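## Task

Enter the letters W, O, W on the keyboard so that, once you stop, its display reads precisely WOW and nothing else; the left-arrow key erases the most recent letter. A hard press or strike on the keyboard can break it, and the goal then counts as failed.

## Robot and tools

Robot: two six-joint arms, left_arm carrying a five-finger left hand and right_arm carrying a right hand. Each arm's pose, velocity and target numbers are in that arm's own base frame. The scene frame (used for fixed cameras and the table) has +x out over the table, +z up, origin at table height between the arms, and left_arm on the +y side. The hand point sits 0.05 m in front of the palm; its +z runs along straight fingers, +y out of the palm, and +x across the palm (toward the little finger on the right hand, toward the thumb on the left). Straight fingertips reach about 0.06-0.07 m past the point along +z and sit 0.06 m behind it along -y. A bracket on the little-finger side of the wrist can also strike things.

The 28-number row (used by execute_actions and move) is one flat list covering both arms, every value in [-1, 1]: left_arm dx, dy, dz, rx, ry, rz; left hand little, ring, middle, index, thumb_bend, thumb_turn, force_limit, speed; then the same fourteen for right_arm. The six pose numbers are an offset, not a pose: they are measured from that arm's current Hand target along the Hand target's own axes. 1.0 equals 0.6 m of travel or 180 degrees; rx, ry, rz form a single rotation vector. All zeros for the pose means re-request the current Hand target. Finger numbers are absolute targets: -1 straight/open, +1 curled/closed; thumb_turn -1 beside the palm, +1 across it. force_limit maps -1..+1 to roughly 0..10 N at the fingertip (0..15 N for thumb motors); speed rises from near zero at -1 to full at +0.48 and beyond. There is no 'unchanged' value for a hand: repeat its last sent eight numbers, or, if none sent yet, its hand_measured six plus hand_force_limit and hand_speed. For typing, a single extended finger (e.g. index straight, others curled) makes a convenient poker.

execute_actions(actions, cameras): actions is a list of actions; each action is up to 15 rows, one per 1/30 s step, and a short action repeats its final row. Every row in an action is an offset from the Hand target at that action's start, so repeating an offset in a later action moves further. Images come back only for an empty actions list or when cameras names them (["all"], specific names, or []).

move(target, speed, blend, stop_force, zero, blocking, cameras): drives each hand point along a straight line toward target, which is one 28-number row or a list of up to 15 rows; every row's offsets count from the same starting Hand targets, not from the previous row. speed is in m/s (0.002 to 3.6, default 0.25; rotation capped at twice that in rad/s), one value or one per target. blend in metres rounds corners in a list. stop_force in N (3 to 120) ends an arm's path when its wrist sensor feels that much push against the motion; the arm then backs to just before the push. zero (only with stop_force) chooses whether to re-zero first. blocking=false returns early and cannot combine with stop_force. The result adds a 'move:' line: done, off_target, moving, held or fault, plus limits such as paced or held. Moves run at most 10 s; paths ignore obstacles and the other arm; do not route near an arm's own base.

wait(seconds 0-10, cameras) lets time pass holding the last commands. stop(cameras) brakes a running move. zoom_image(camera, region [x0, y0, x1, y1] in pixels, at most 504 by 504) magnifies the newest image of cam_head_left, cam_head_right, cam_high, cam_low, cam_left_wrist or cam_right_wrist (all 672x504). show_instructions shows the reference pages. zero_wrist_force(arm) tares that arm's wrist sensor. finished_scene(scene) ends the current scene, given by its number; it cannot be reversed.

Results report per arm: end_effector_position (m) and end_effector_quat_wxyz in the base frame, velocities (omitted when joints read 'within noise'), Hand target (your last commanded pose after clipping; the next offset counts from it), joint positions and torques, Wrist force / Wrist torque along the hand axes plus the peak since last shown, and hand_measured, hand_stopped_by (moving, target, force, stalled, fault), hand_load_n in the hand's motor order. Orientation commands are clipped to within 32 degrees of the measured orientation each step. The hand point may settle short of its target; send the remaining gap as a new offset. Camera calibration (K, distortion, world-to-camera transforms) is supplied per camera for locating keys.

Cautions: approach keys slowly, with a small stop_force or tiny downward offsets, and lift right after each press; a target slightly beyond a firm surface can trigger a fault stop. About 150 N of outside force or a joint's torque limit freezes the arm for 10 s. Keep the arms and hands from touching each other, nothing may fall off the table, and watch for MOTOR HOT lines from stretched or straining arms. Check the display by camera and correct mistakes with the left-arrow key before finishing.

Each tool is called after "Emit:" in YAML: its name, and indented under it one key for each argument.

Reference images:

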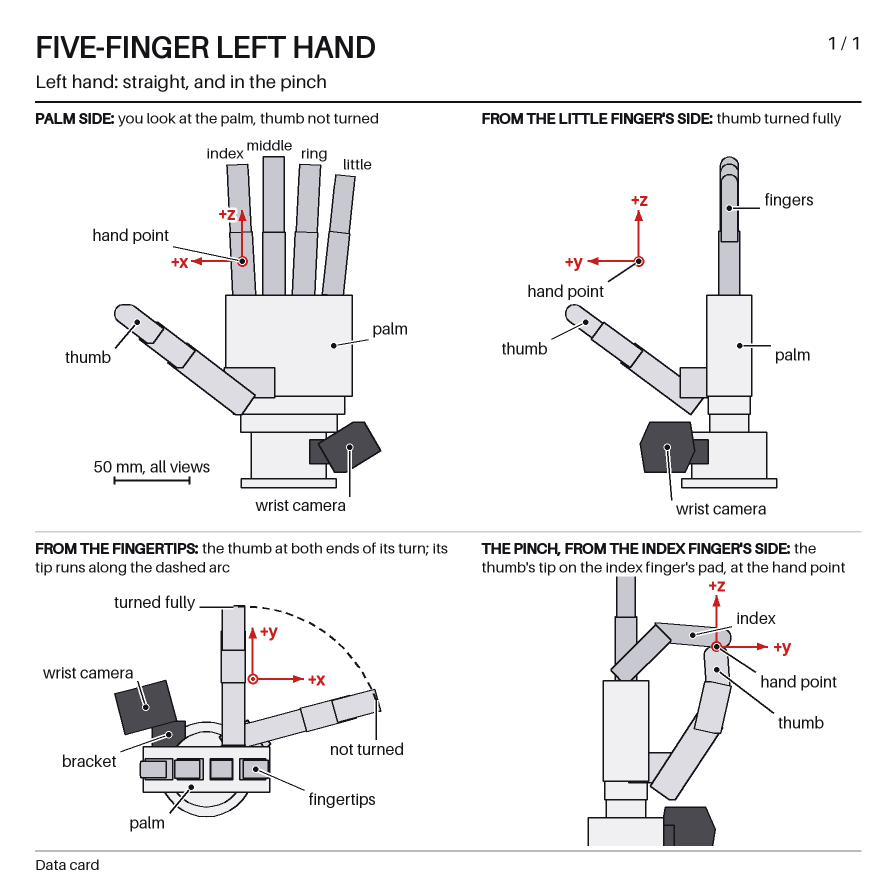

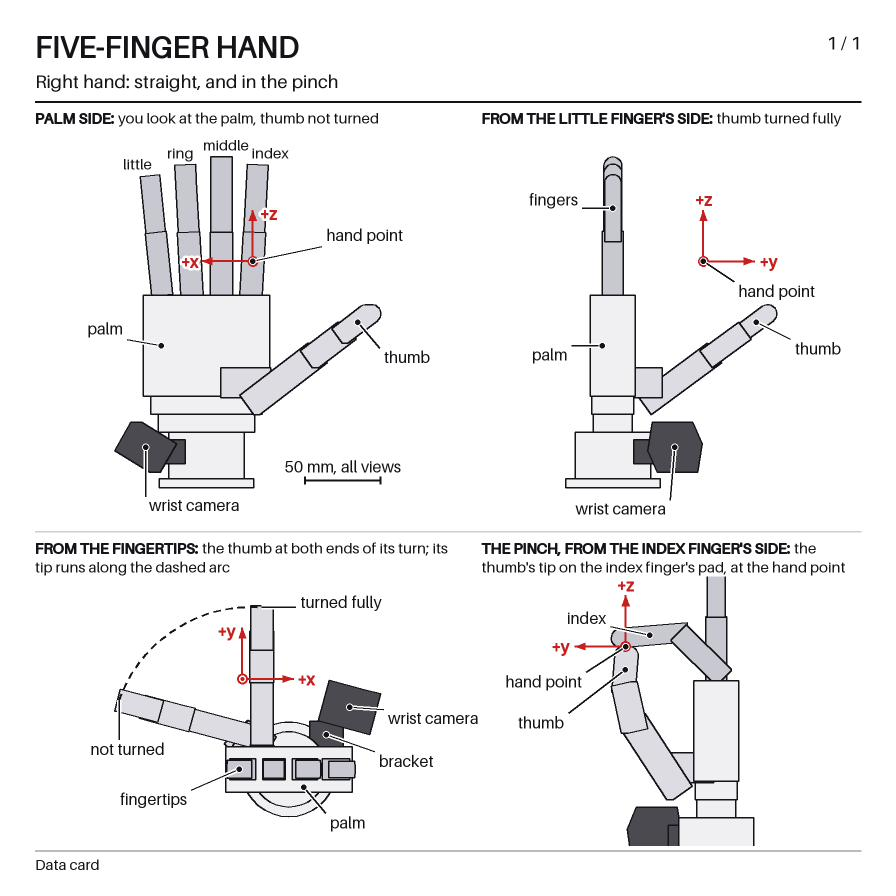

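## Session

Emit:
execute_actions:
  actions: []

Scene clock: 0.00 s.
left_arm: end_effector_position=(+0.1102, -0.2702, +0.2797) hand_measured=(-1.000, -1.000, -1.000, -1.000, -1.000, -1.000) hand_load_n=(+0.0, +0.0, +0.0, +0.0, +0.0, +0.0) hand_stopped_by=(target, target, target, target, target, target) hand_force_limit=0.00 hand_speed=-0.80 end_effector_quat_wxyz=(-0.382, +0.806, +0.237, -0.386) | right_arm: end_effector_position=(+0.2107, +0.0585, +0.1550) hand_measured=(-1.000, -1.000, -1.000, -1.000, -1.000, -1.000) hand_load_n=(+0.0, +0.0, +0.0, +0.0, +0.0, +0.0) hand_stopped_by=(target, target, target, target, target, target) hand_force_limit=0.00 hand_speed=-0.80 end_effector_quat_wxyz=(-0.150, -0.600, +0.746, +0.246)
Joint positions: left_arm=[2.532 -1.935 -1.76 0.98 -1.466 0.457] | right_arm=[-0.427 -1.164 1.957 1.362 1.616 -3.339]
Joint velocities: within noise
Joint torques (N m): no reading
Motor temperatures (°C): left_arm=[29 28 33 35 33 34] | right_arm=[30 34 24 34 34 31]
Wrist force (N): no reading
Wrist torque (N m): no reading
Wrist force, peak (N): no reading
Hand target: left_arm +0.1102, -0.2702, +0.2797; -0.382, +0.806, +0.237, -0.386 | right_arm +0.2107, +0.0585, +0.1550; -0.150, -0.600, +0.746, +0.246
camera_calibration:
cam_left_wrist: T_world_to_cam=[[0.0890819, 0.720622, 0.687581, -0.0122629], [0.91483, 0.213803, -0.342601, 0.0525425], [-0.393893, 0.659539, -0.6402, 0.521474], [0, 0, 0, 1]] pos_world=[0.15843, -0.346329, 0.360281]
cam_right_wrist: T_world_to_cam=[[-0.863481, -0.0396464, 0.502821, 0.115159], [0.319567, 0.728279, 0.606206, -0.206955], [-0.390228, 0.684132, -0.616186, 0.252232], [0, 0, 0, 1]] pos_world=[0.264002, -0.0172734, 0.222975]

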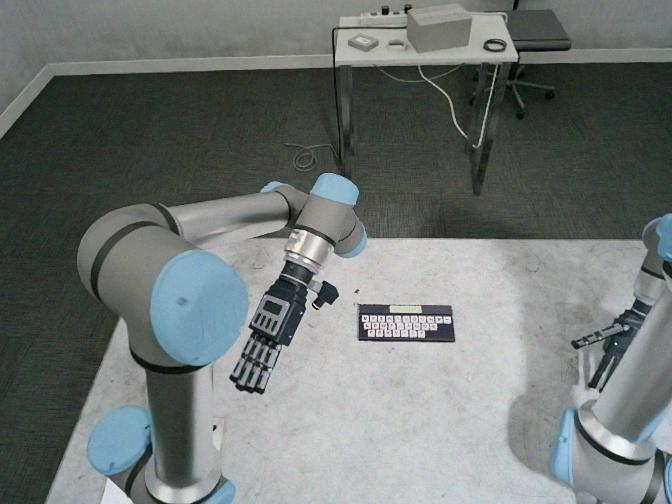

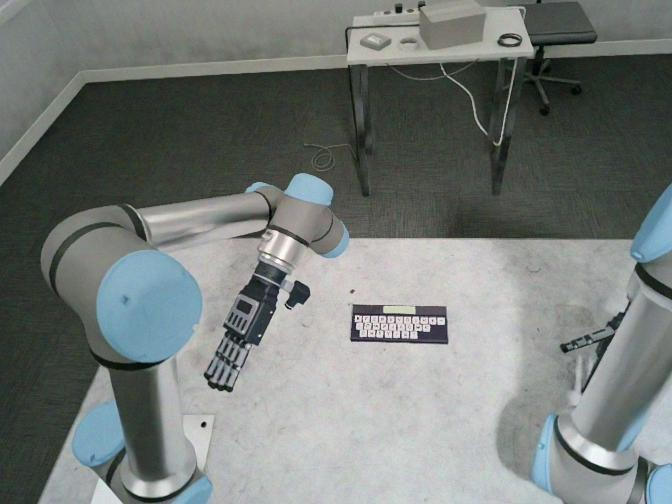

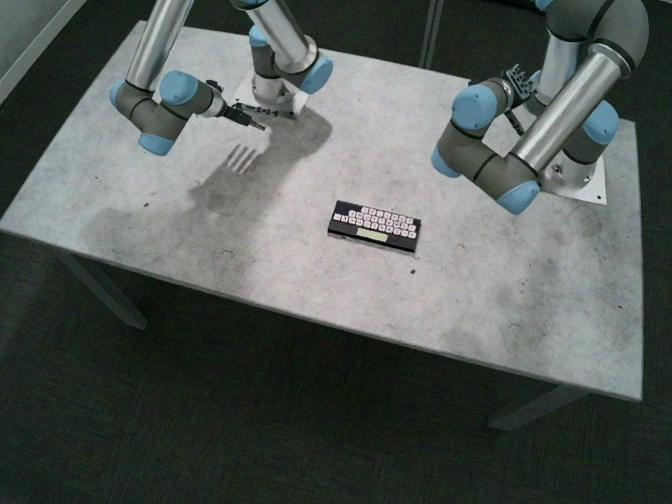

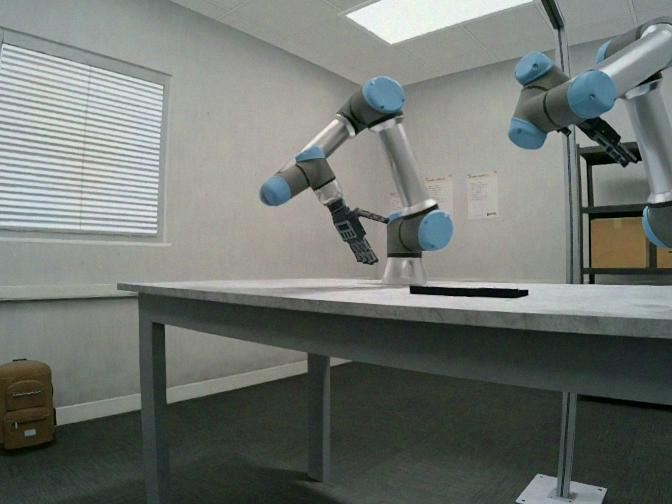

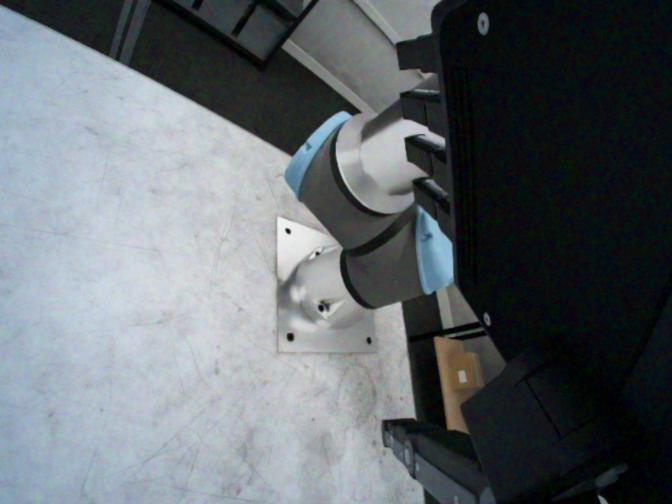

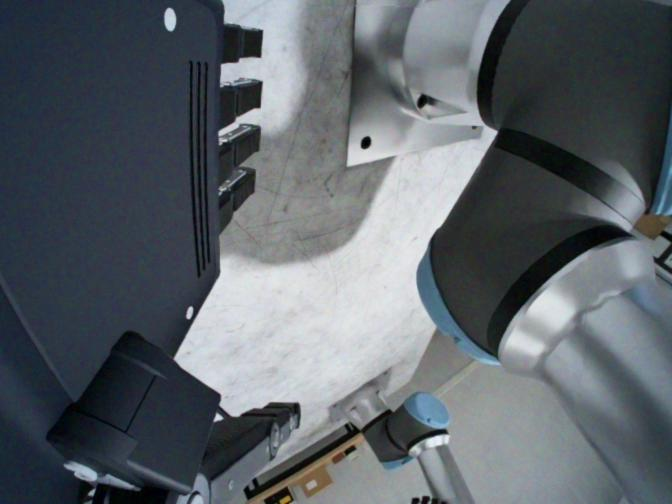

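Emit:
zoom_image:
  camera: "cam_head_left"
  region: [350, 295, 463, 350]

Emit:
zoom_image:
  camera: "cam_head_right"
  region: [342, 295, 455, 350]

Emit:
zoom_image:
  camera: "cam_high"
  region: [320, 190, 430, 262]

Scaled by 4.460 from the camera's 672x504 image, which has a finer 960x720 frame.

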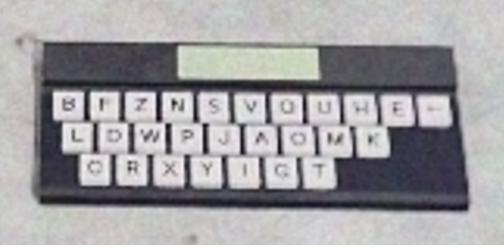

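Scaled by 4.460 from the camera's 672x504 image, which has a finer 960x720 frame.

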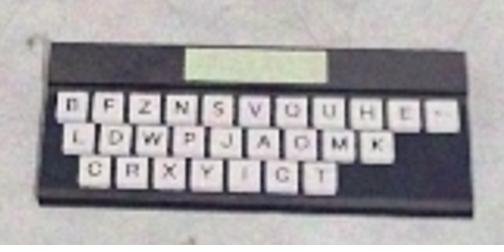

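Scaled by 4.582 from the camera's 672x504 image, which has a finer 960x720 frame.

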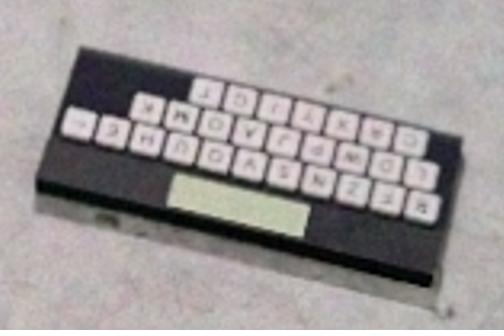

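Emit:
zoom_image:
  camera: "cam_head_left"
  region: [360, 310, 400, 340]

Emit:
zoom_image:
  camera: "cam_head_left"
  region: [395, 310, 435, 340]

Emit:
zoom_image:
  camera: "cam_head_right"
  region: [390, 310, 430, 340]

Scaled by 12.600 from the camera's 672x504 image, which has a finer 960x720 frame.

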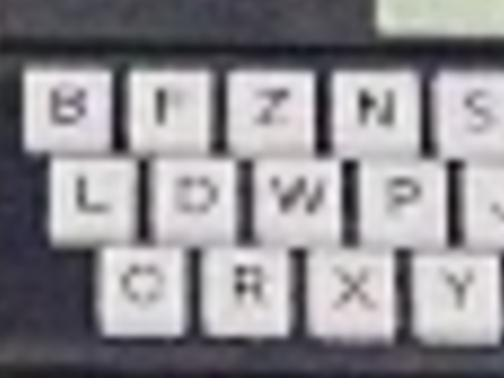

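Scaled by 12.600 from the camera's 672x504 image, which has a finer 960x720 frame.

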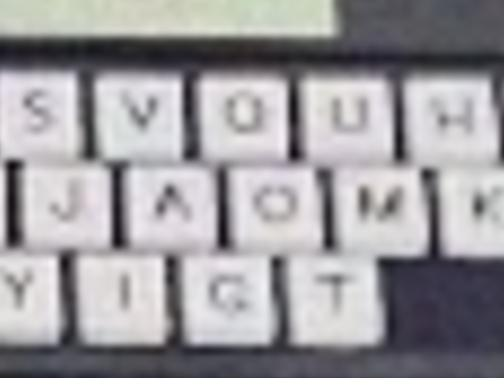

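Scaled by 12.600 from the camera's 672x504 image, which has a finer 960x720 frame.

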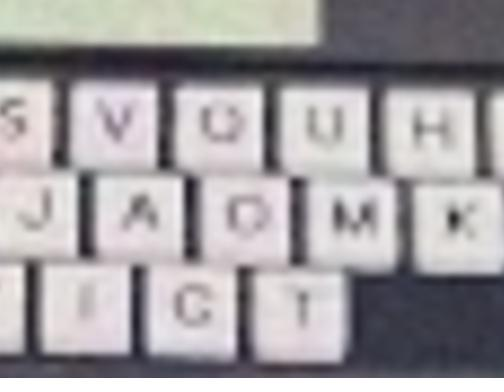

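Emit:
move:
  target:
    - [0.1190,0.3862,-0.4325,-0.3794,0.0020,-0.2811,1,1,1,-1,-1,-1,0,0.2, 0,0,0,0,0,0,-1,-1,-1,-1,-1,-1,0,-0.8]
    - [0.1668,0.4727,-0.3879,-0.3794,0.0020,-0.2811,1,1,1,-1,-1,-1,0,0.2, 0,0,0,0,0,0,-1,-1,-1,-1,-1,-1,0,-0.8]
  cameras: ["cam_head_left","cam_head_right","cam_high","cam_low"]
  speed: [0.3,0.1]
  blend: 0.01

Emit:
zoom_image:
  camera: "cam_head_left"
  region: [350, 295, 435, 350]

Emit:
zoom_image:
  camera: "cam_head_right"
  region: [345, 295, 430, 350]

Emit:
zoom_image:
  camera: "cam_low"
  region: [400, 230, 540, 320]

Scene clock: 47.60 s.
left_arm: end_effector_position=(+0.3809, -0.4722, +0.1050) hand_measured=(+1.000, +1.000, +1.000, -1.000, -1.000, -1.000) hand_load_n=(+0.0, +0.5, +0.0, +0.0, +0.0, +0.0) hand_stopped_by=(target, target, target, target, target, target) hand_force_limit=0.00 hand_speed=0.20 end_effector_quat_wxyz=(+0.000, +0.707, +0.707, +0.000) | right_arm: end_effector_position=(+0.2107, +0.0585, +0.1550) hand_measured=(-1.000, -1.000, -1.000, -1.000, -1.000, -1.000) hand_load_n=(+0.0, +0.0, +0.0, +0.0, +0.0, +0.0) hand_stopped_by=(target, target, target, target, target, target) hand_force_limit=0.00 hand_speed=-0.80 end_effector_quat_wxyz=(-0.150, -0.600, +0.746, +0.246)
Joint positions: left_arm=[2.364 -2.365 -1.047 1.842 -1.571 -0.778] | right_arm=[-0.427 -1.164 1.957 1.362 1.616 -3.339]
Joint torques (N m): left_arm=[-6.76 42.24 10.72 -1.41 -1.67 0.66] | right_arm=[0.18 -32.22 -10.72 2.97 0.26 -0.01]
Wrist force (N): left_arm=[-0.5 -0.7 0.7] | right_arm=[-0.2 -0.4 0.2]
Wrist torque (N m): left_arm=[-0.18 0.01 0.07] | right_arm=[-0.05 0.02 -0.02]
Wrist force, peak (N): left_arm=[-0.5 -0.7 1.6] | right_arm=[0.5 -0.1 0.5]
Hand target: left_arm +0.3809, -0.4722, +0.1049; +0.000, +0.707, +0.707, +0.000 | right_arm +0.2107, +0.0585, +0.1550; -0.150, -0.600, +0.746, +0.246
Off the commanded pose: left_arm 0.000 m, 0 deg | right_arm 0.000 m, 0 deg.
move: done
Images, in order (width x height): cam_head_left 672x504, cam_head_right 672x504, cam_high 672x504, cam_low 672x504.

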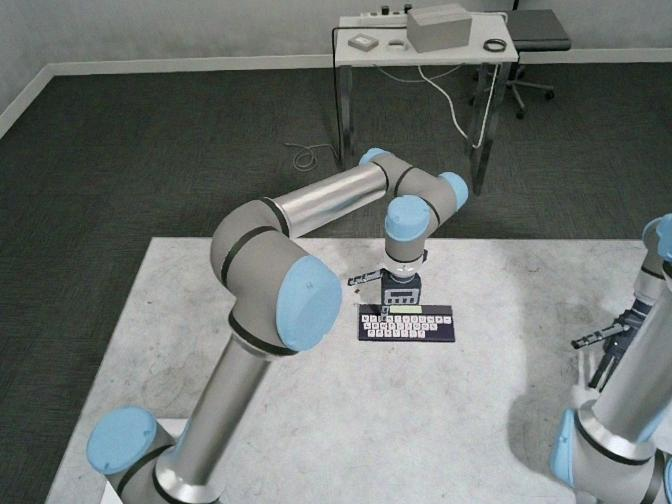

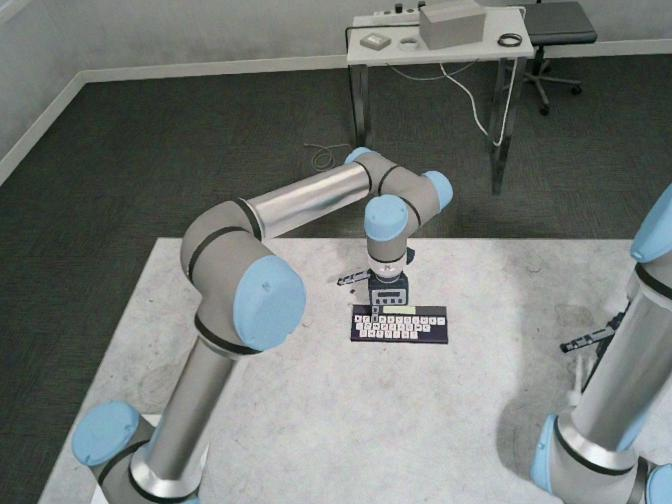

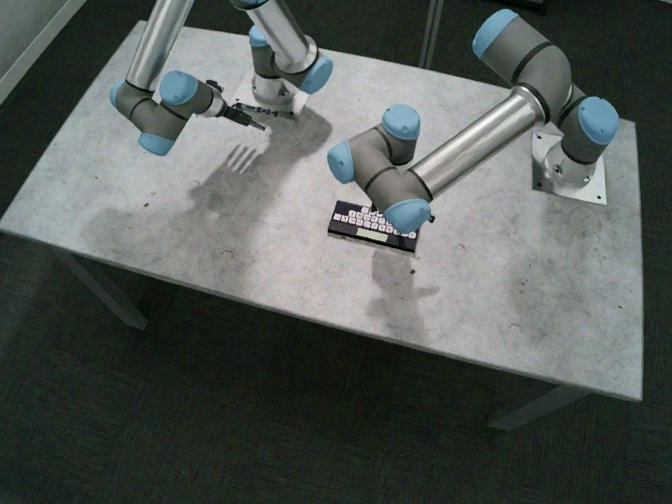

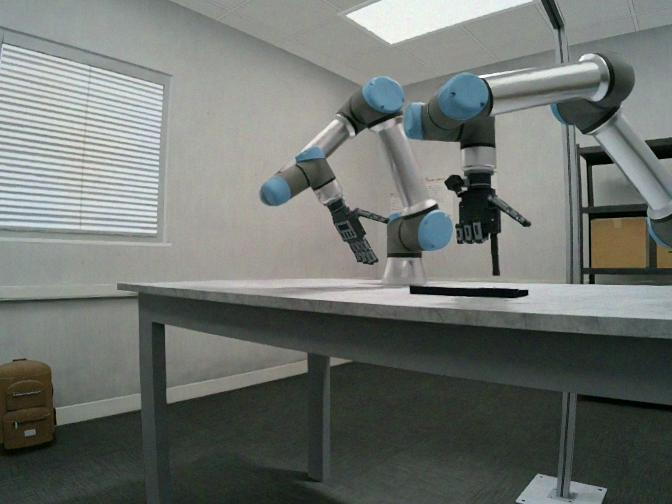

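Scaled by 5.929 from the camera's 672x504 image, which has a finer 960x720 frame.

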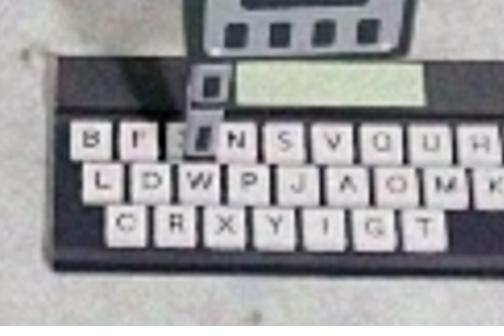

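Scaled by 5.929 from the camera's 672x504 image, which has a finer 960x720 frame.

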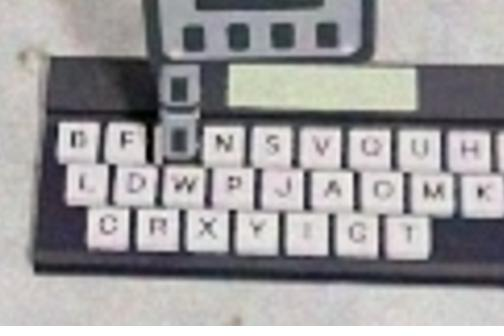

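Scaled by 3.600 from the camera's 672x504 image, which has a finer 960x720 frame.

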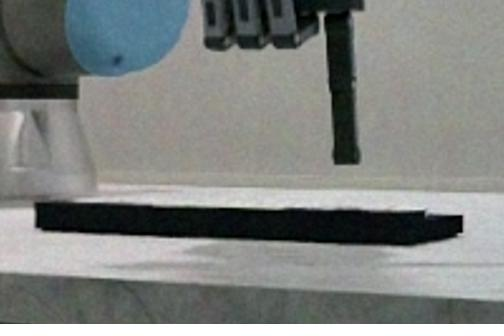

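Emit:
move:
  target: [0,0,0.025,0,0,0,1,1,1,-1,-1,-1,0,0.2, 0,0,0,0,0,0,-1,-1,-1,-1,-1,-1,0,-0.8]
  cameras: []
  speed: 0.03
  stop_force: 4

Emit:
move:
  target: [0,0,0.0212,0,0,0,1,1,1,-1,-1,-1,0,0.2, 0,0,0,0,0,0,-1,-1,-1,-1,-1,-1,0,-0.8]
  cameras: []
  speed: 0.009
  stop_force: 3

Emit:
move:
  target:
    - [0,0,-0.0208,0,0,0,1,1,1,-1,-1,-1,0,0.2, 0,0,0,0,0,0,-1,-1,-1,-1,-1,-1,0,-0.8]
    - [-0.1318,-0.0073,-0.0208,0,0,0,1,1,1,-1,-1,-1,0,0.2, 0,0,0,0,0,0,-1,-1,-1,-1,-1,-1,0,-0.8]
  cameras: ["cam_head_left","cam_head_right"]
  speed: 0.12
  blend: 0.003

Emit:
zoom_image:
  camera: "cam_head_left"
  region: [365, 295, 450, 350]

Emit:
zoom_image:
  camera: "cam_head_right"
  region: [360, 295, 445, 350]

Scene clock: 73.53 s.
left_arm: end_effector_position=(+0.3809, -0.4722, +0.0899) hand_measured=(+1.000, +1.000, +1.000, -1.000, -1.000, -1.000) hand_load_n=(+0.0, +0.0, +0.0, +0.0, +0.0, +0.0) hand_stopped_by=(target, target, target, target, target, target) hand_force_limit=0.00 hand_speed=0.20 end_effector_quat_wxyz=(+0.000, +0.707, +0.707, +0.000) | right_arm: end_effector_position=(+0.2107, +0.0585, +0.1550) hand_measured=(-1.000, -1.000, -1.000, -1.000, -1.000, -1.000) hand_load_n=(+0.0, +0.0, +0.0, +0.0, +0.0, +0.0) hand_stopped_by=(target, target, target, target, target, target) hand_force_limit=0.00 hand_speed=-0.80 end_effector_quat_wxyz=(-0.150, -0.600, +0.746, +0.246)
Joint positions: left_arm=[2.364 -2.377 -1.067 1.873 -1.571 -0.778] | right_arm=[-0.427 -1.164 1.957 1.362 1.616 -3.339]
Joint torques (N m): left_arm=[3.68 41.76 9.5 -1.06 0.44 2.12] | right_arm=[-0.02 -32.15 -11.14 3.1 0.22 -0.03]
Wrist force (N): left_arm=[-0.5 -0.8 1.0] | right_arm=[-0.1 0.1 0.0]
Wrist torque (N m): left_arm=[-0.21 0.01 0.07] | right_arm=[0.02 0.02 -0.01]
Wrist force, peak (N): left_arm=[-0.5 -1.0 1.1] | right_arm=[0.0 -0.3 0.6]
Hand target: left_arm +0.3809, -0.4722, +0.0899; +0.000, +0.707, +0.707, +0.000 | right_arm +0.2107, +0.0585, +0.1550; -0.150, -0.600, +0.746, +0.246
Off the commanded pose: left_arm 0.000 m, 0 deg | right_arm 0.000 m, 0 deg.
move: done
No camera images: "cameras" was empty.

Scene clock: 75.77 s.
left_arm: end_effector_position=(+0.3809, -0.4722, +0.0797) hand_measured=(+1.000, +1.000, +1.000, -1.000, -1.000, -1.000) hand_load_n=(+0.0, +0.0, +0.0, +0.0, +0.0, +0.0) hand_stopped_by=(target, target, target, target, target, target) hand_force_limit=0.00 hand_speed=0.20 end_effector_quat_wxyz=(+0.000, +0.707, +0.707, +0.000) | right_arm: end_effector_position=(+0.2107, +0.0585, +0.1550) hand_measured=(-1.000, -1.000, -1.000, -1.000, -1.000, -1.000) hand_load_n=(+0.0, +0.0, +0.0, +0.0, +0.0, +0.0) hand_stopped_by=(target, target, target, target, target, target) hand_force_limit=0.00 hand_speed=-0.80 end_effector_quat_wxyz=(-0.150, -0.600, +0.746, +0.246)
Joint positions: left_arm=[2.364 -2.385 -1.079 1.893 -1.571 -0.778] | right_arm=[-0.427 -1.164 1.957 1.362 1.616 -3.339]
Joint torques (N m): left_arm=[3.66 53.1 27.77 -3.49 0.76 2.11] | right_arm=[-0.33 -32.53 -11.52 3.17 0.19 0]
Wrist force (N): left_arm=[-0.6 -0.7 -3.7] | right_arm=[0.3 -0.1 0.2]
Wrist torque (N m): left_arm=[0.09 -0.03 0.05] | right_arm=[-0.02 -0.05 0.01]
Wrist force, peak (N): left_arm=[-1.0 -0.6 -8.7] | right_arm=[0.4 -0.4 0.5]
Hand target: left_arm +0.3809, -0.4722, +0.0797; +0.000, +0.707, +0.707, +0.000 (not the last commanded pose) | right_arm +0.2107, +0.0585, +0.1550; -0.150, -0.600, +0.746, +0.246
Off the commanded pose: left_arm 0.003 m, 0 deg | right_arm 0.000 m, 0 deg.
move: contact (left_arm)
No camera images: "cameras" was empty.

Scene clock: 77.17 s.
left_arm: end_effector_position=(+0.3766, -0.5512, +0.0922) hand_measured=(+1.000, +1.000, +1.000, -1.000, -1.000, -1.000) hand_load_n=(+0.0, +0.5, +0.0, +0.0, +0.0, +0.0) hand_stopped_by=(target, target, target, target, target, target) hand_force_limit=0.00 hand_speed=0.20 end_effector_quat_wxyz=(+0.000, +0.707, +0.707, +0.000) | right_arm: end_effector_position=(+0.2107, +0.0585, +0.1550) hand_measured=(-1.000, -1.000, -1.000, -1.000, -1.000, -1.000) hand_load_n=(+0.0, +0.0, +0.0, -0.5, -0.5, +0.0) hand_stopped_by=(target, target, target, target, target, target) hand_force_limit=0.00 hand_speed=-0.80 end_effector_quat_wxyz=(-0.150, -0.600, +0.746, +0.246)
Joint positions: left_arm=[2.271 -2.578 -0.684 1.692 -1.571 -0.871] | right_arm=[-0.427 -1.164 1.957 1.362 1.616 -3.339]
Joint torques (N m): left_arm=[-7.89 48.78 27.92 -4.27 -1.76 -2.05] | right_arm=[0.01 -32.34 -11.27 3.17 0.29 -0.08]
Wrist force (N): left_arm=[-0.5 -0.5 1.1] | right_arm=[0.1 -0.4 0.2]
Wrist torque (N m): left_arm=[-0.18 0.02 0.06] | right_arm=[-0.06 -0.02 0.00]
Wrist force, peak (N): left_arm=[-0.8 -0.8 -3.2] | right_arm=[0.2 -0.2 0.7]
Hand target: left_arm +0.3766, -0.5513, +0.0922; +0.000, +0.707, +0.707, +0.000 | right_arm +0.2107, +0.0585, +0.1550; -0.150, -0.600, +0.746, +0.246
Off the commanded pose: left_arm 0.000 m, 0 deg | right_arm 0.000 m, 0 deg.
move: done
Images, in order (width x height): cam_head_left 672x504, cam_head_right 672x504.

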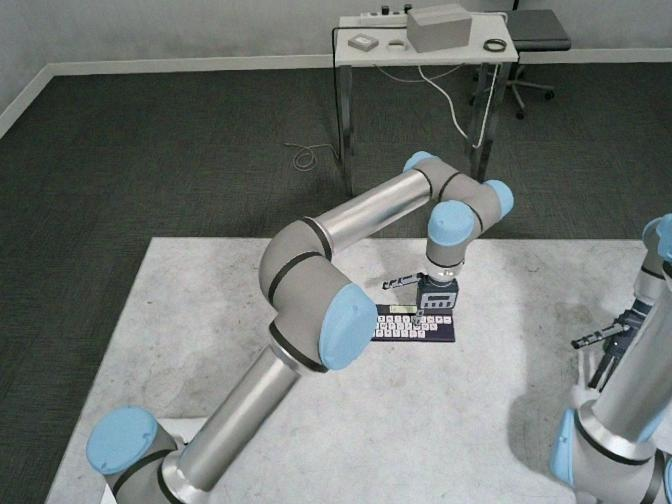

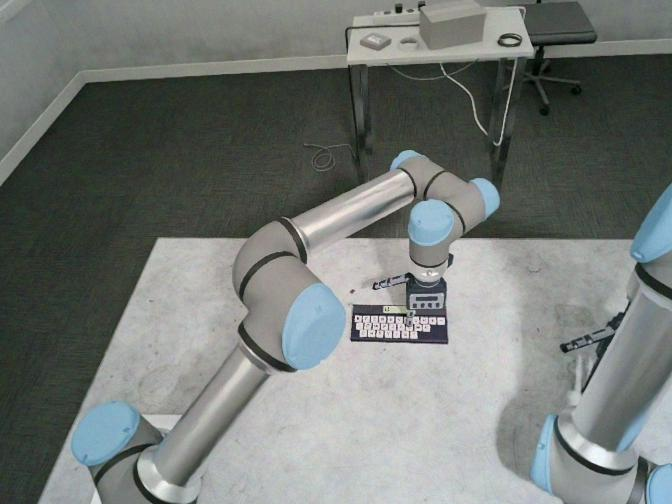

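Scaled by 5.929 from the camera's 672x504 image, which has a finer 960x720 frame.

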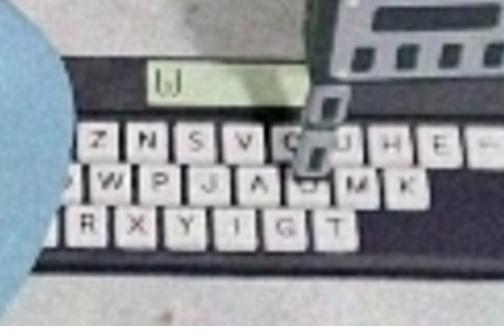

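Scaled by 5.929 from the camera's 672x504 image, which has a finer 960x720 frame.

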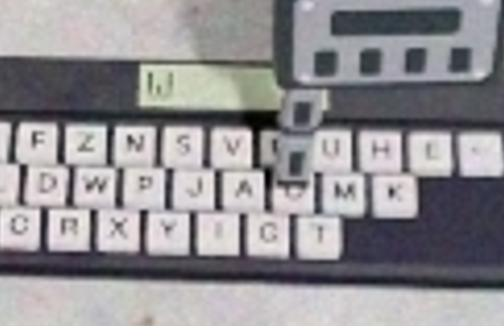

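Emit:
move:
  target: [0,0,0.0238,0,0,0,1,1,1,-1,-1,-1,0,0.2, 0,0,0,0,0,0,-1,-1,-1,-1,-1,-1,0,-0.8]
  cameras: []
  speed: 0.009
  stop_force: 3

Emit:
move:
  target:
    - [0,0,-0.0208,0,0,0,1,1,1,-1,-1,-1,0,0.2, 0,0,0,0,0,0,-1,-1,-1,-1,-1,-1,0,-0.8]
    - [0.1317,0.0073,-0.0208,0,0,0,1,1,1,-1,-1,-1,0,0.2, 0,0,0,0,0,0,-1,-1,-1,-1,-1,-1,0,-0.8]
  cameras: []
  speed: 0.12
  blend: 0.003

Emit:
move:
  target: [0,0,0.0238,0,0,0,1,1,1,-1,-1,-1,0,0.2, 0,0,0,0,0,0,-1,-1,-1,-1,-1,-1,0,-0.8]
  cameras: []
  speed: 0.009
  stop_force: 3

Emit:
move:
  target: [0,0,-0.06,0,0,0,1,1,1,-1,-1,-1,0,0.2, 0,0,0,0,0,0,-1,-1,-1,-1,-1,-1,0,-0.8]
  cameras: ["cam_head_left","cam_head_right"]
  speed: 0.12

Emit:
zoom_image:
  camera: "cam_head_left"
  region: [365, 295, 450, 350]

Emit:
zoom_image:
  camera: "cam_head_right"
  region: [360, 295, 445, 350]

Scene clock: 91.27 s.
left_arm: end_effector_position=(+0.3766, -0.5513, +0.0799) hand_measured=(+1.000, +1.000, +1.000, -1.000, -1.000, -1.000) hand_load_n=(+0.0, +0.0, +0.0, +0.0, +0.0, +0.0) hand_stopped_by=(target, target, target, target, target, target) hand_force_limit=0.00 hand_speed=0.20 end_effector_quat_wxyz=(+0.000, +0.707, +0.707, +0.000) | right_arm: end_effector_position=(+0.2107, +0.0585, +0.1550) hand_measured=(-1.000, -1.000, -1.000, -1.000, -1.000, -1.000) hand_load_n=(+0.0, +0.0, +0.0, +0.0, +0.0, +0.0) hand_stopped_by=(target, target, target, target, target, target) hand_force_limit=0.00 hand_speed=-0.80 end_effector_quat_wxyz=(-0.150, -0.600, +0.746, +0.246)
Joint positions: left_arm=[2.271 -2.584 -0.704 1.717 -1.571 -0.871] | right_arm=[-0.427 -1.164 1.957 1.362 1.616 -3.339]
Joint torques (N m): left_arm=[-7.26 57.69 28.35 -3.82 -1.38 -1.99] | right_arm=[0.52 -32.71 -11.81 3.38 0.19 -0.07]
Wrist force (N): left_arm=[-0.7 -0.7 -3.4] | right_arm=[0.0 -0.1 0.3]
Wrist torque (N m): left_arm=[0.07 0.00 0.05] | right_arm=[-0.03 0.00 0.00]
Wrist force, peak (N): left_arm=[-0.9 -0.9 -8.4] | right_arm=[-0.1 -0.2 0.7]
Hand target: left_arm +0.3766, -0.5513, +0.0799; +0.000, +0.707, +0.707, +0.000 (not the last commanded pose) | right_arm +0.2107, +0.0585, +0.1550; -0.150, -0.600, +0.746, +0.246
Off the commanded pose: left_arm 0.002 m, 0 deg | right_arm 0.000 m, 0 deg.
move: contact (left_arm)
No camera images: "cameras" was empty.

Scene clock: 92.60 s.
left_arm: end_effector_position=(+0.3809, -0.4723, +0.0924) hand_measured=(+1.000, +1.000, +1.000, -1.000, -1.000, -1.000) hand_load_n=(+0.0, +0.5, +0.0, +0.0, +0.0, +0.0) hand_stopped_by=(target, target, target, target, target, target) hand_force_limit=0.00 hand_speed=0.20 end_effector_quat_wxyz=(+0.000, +0.707, +0.707, +0.000) | right_arm: end_effector_position=(+0.2107, +0.0585, +0.1550) hand_measured=(-1.000, -1.000, -1.000, -1.000, -1.000, -1.000) hand_load_n=(+0.0, +0.0, +0.0, +0.0, +0.0, +0.0) hand_stopped_by=(target, target, target, target, target, target) hand_force_limit=0.00 hand_speed=-0.80 end_effector_quat_wxyz=(-0.150, -0.600, +0.746, +0.246)
Joint positions: left_arm=[2.364 -2.375 -1.063 1.868 -1.571 -0.778] | right_arm=[-0.427 -1.164 1.957 1.362 1.616 -3.339]
Joint torques (N m): left_arm=[4.49 54.19 8.25 -0.92 1.56 2.38] | right_arm=[-0.14 -32.39 -11.26 3.41 0.19 -0.17]
Wrist force (N): left_arm=[-0.4 -0.7 1.1] | right_arm=[0.2 -0.1 0.2]
Wrist torque (N m): left_arm=[-0.21 0.01 -0.14] | right_arm=[-0.02 -0.02 0.01]
Wrist force, peak (N): left_arm=[-0.6 -0.9 -3.4] | right_arm=[0.1 -0.5 0.4]
Hand target: left_arm +0.3809, -0.4722, +0.0924; +0.000, +0.707, +0.707, +0.000 | right_arm +0.2107, +0.0585, +0.1550; -0.150, -0.600, +0.746, +0.246
Off the commanded pose: left_arm 0.000 m, 0 deg | right_arm 0.000 m, 0 deg.
move: done
No camera images: "cameras" was empty.

Scene clock: 95.10 s.
left_arm: end_effector_position=(+0.3809, -0.4722, +0.0797) hand_measured=(+1.000, +1.000, +1.000, -1.000, -1.000, -1.000) hand_load_n=(+0.0, +0.0, +0.0, +0.0, +0.0, +0.0) hand_stopped_by=(target, target, target, target, target, target) hand_force_limit=0.00 hand_speed=0.20 end_effector_quat_wxyz=(+0.000, +0.707, +0.707, +0.000) | right_arm: end_effector_position=(+0.2107, +0.0585, +0.1550) hand_measured=(-1.000, -1.000, -1.000, -1.000, -1.000, -1.000) hand_load_n=(+0.0, +0.0, +0.0, +0.0, +0.0, +0.0) hand_stopped_by=(target, target, target, target, target, target) hand_force_limit=0.00 hand_speed=-0.80 end_effector_quat_wxyz=(-0.150, -0.600, +0.746, +0.246)
Joint positions: left_arm=[2.364 -2.385 -1.078 1.893 -1.571 -0.778] | right_arm=[-0.427 -1.164 1.957 1.362 1.616 -3.339]
Joint torques (N m): left_arm=[5.89 51.95 27.18 -3.58 1.61 2.46] | right_arm=[-0.16 -32.73 -11.84 3.56 0.32 -0.15]
Wrist force (N): left_arm=[-0.8 -0.6 -2.7] | right_arm=[-0.1 0.2 0.1]
Wrist torque (N m): left_arm=[0.05 0.01 -0.17] | right_arm=[0.02 0.01 0.00]
Wrist force, peak (N): left_arm=[-0.8 -0.8 -7.6] | right_arm=[0.2 -0.1 0.8]
Hand target: left_arm +0.3809, -0.4722, +0.0797; +0.000, +0.707, +0.707, +0.000 (not the last commanded pose) | right_arm +0.2107, +0.0585, +0.1550; -0.150, -0.600, +0.746, +0.246
Off the commanded pose: left_arm 0.002 m, 0 deg | right_arm 0.000 m, 0 deg.
move: contact (left_arm)
No camera images: "cameras" was empty.

Scene clock: 96.00 s.
left_arm: end_effector_position=(+0.3809, -0.4722, +0.1157) hand_measured=(+1.000, +1.000, +1.000, -1.000, -1.000, -1.000) hand_load_n=(+0.0, +0.0, +0.0, +0.0, +0.0, +0.0) hand_stopped_by=(target, target, target, target, target, target) hand_force_limit=0.00 hand_speed=0.20 end_effector_quat_wxyz=(+0.000, +0.707, +0.707, +0.000) | right_arm: end_effector_position=(+0.2107, +0.0585, +0.1550) hand_measured=(-1.000, -1.000, -1.000, -1.000, -1.000, -1.000) hand_load_n=(+0.0, +0.0, +0.0, +0.0, +0.0, +0.0) hand_stopped_by=(target, target, target, target, target, target) hand_force_limit=0.00 hand_speed=-0.80 end_effector_quat_wxyz=(-0.150, -0.600, +0.746, +0.246)
Joint positions: left_arm=[2.364 -2.358 -1.032 1.82 -1.571 -0.778] | right_arm=[-0.427 -1.164 1.957 1.362 1.616 -3.339]
Joint torques (N m): left_arm=[2.93 54.87 29.16 -4.28 1.44 0.8] | right_arm=[0.17 -32.54 -11.54 3.56 0.28 -0.15]
Wrist force (N): left_arm=[-0.7 -0.8 0.9] | right_arm=[0.0 -0.1 0.2]
Wrist torque (N m): left_arm=[-0.21 0.03 -0.16] | right_arm=[-0.01 -0.01 0.01]
Wrist force, peak (N): left_arm=[-0.7 -0.7 -2.6] | right_arm=[0.1 -0.3 0.7]
Hand target: left_arm +0.3809, -0.4722, +0.1157; +0.000, +0.707, +0.707, +0.000 | right_arm +0.2107, +0.0585, +0.1550; -0.150, -0.600, +0.746, +0.246
Off the commanded pose: left_arm 0.000 m, 0 deg | right_arm 0.000 m, 0 deg.
move: done
Images, in order (width x height): cam_head_left 672x504, cam_head_right 672x504.

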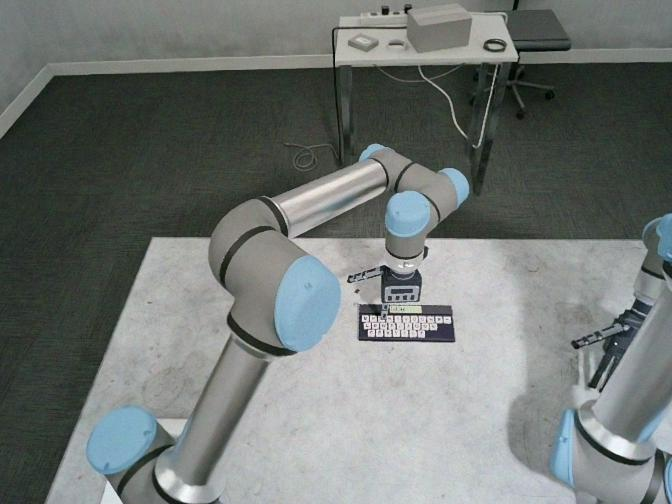

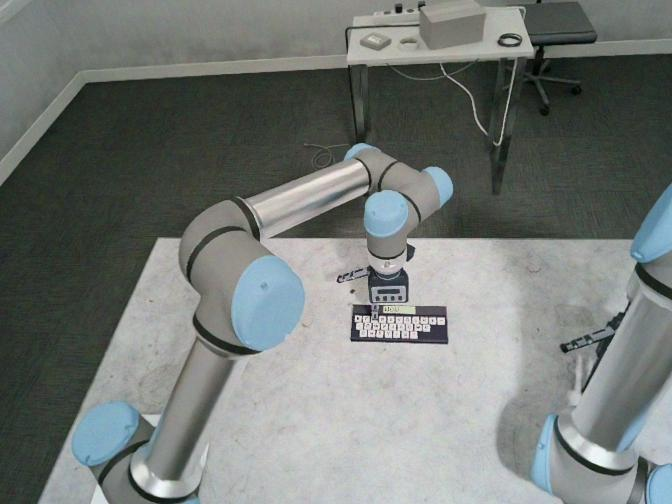

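Scaled by 5.929 from the camera's 672x504 image, which has a finer 960x720 frame.

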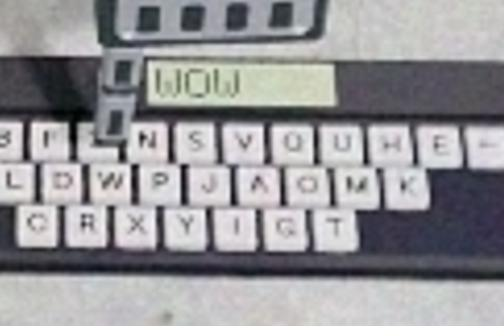

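Scaled by 5.929 from the camera's 672x504 image, which has a finer 960x720 frame.

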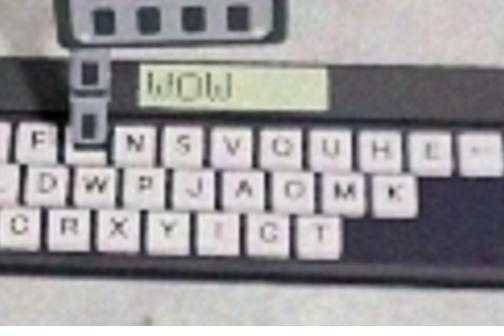

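Emit:
finished_scene:
  scene: 2

The scene is finished: the task was done.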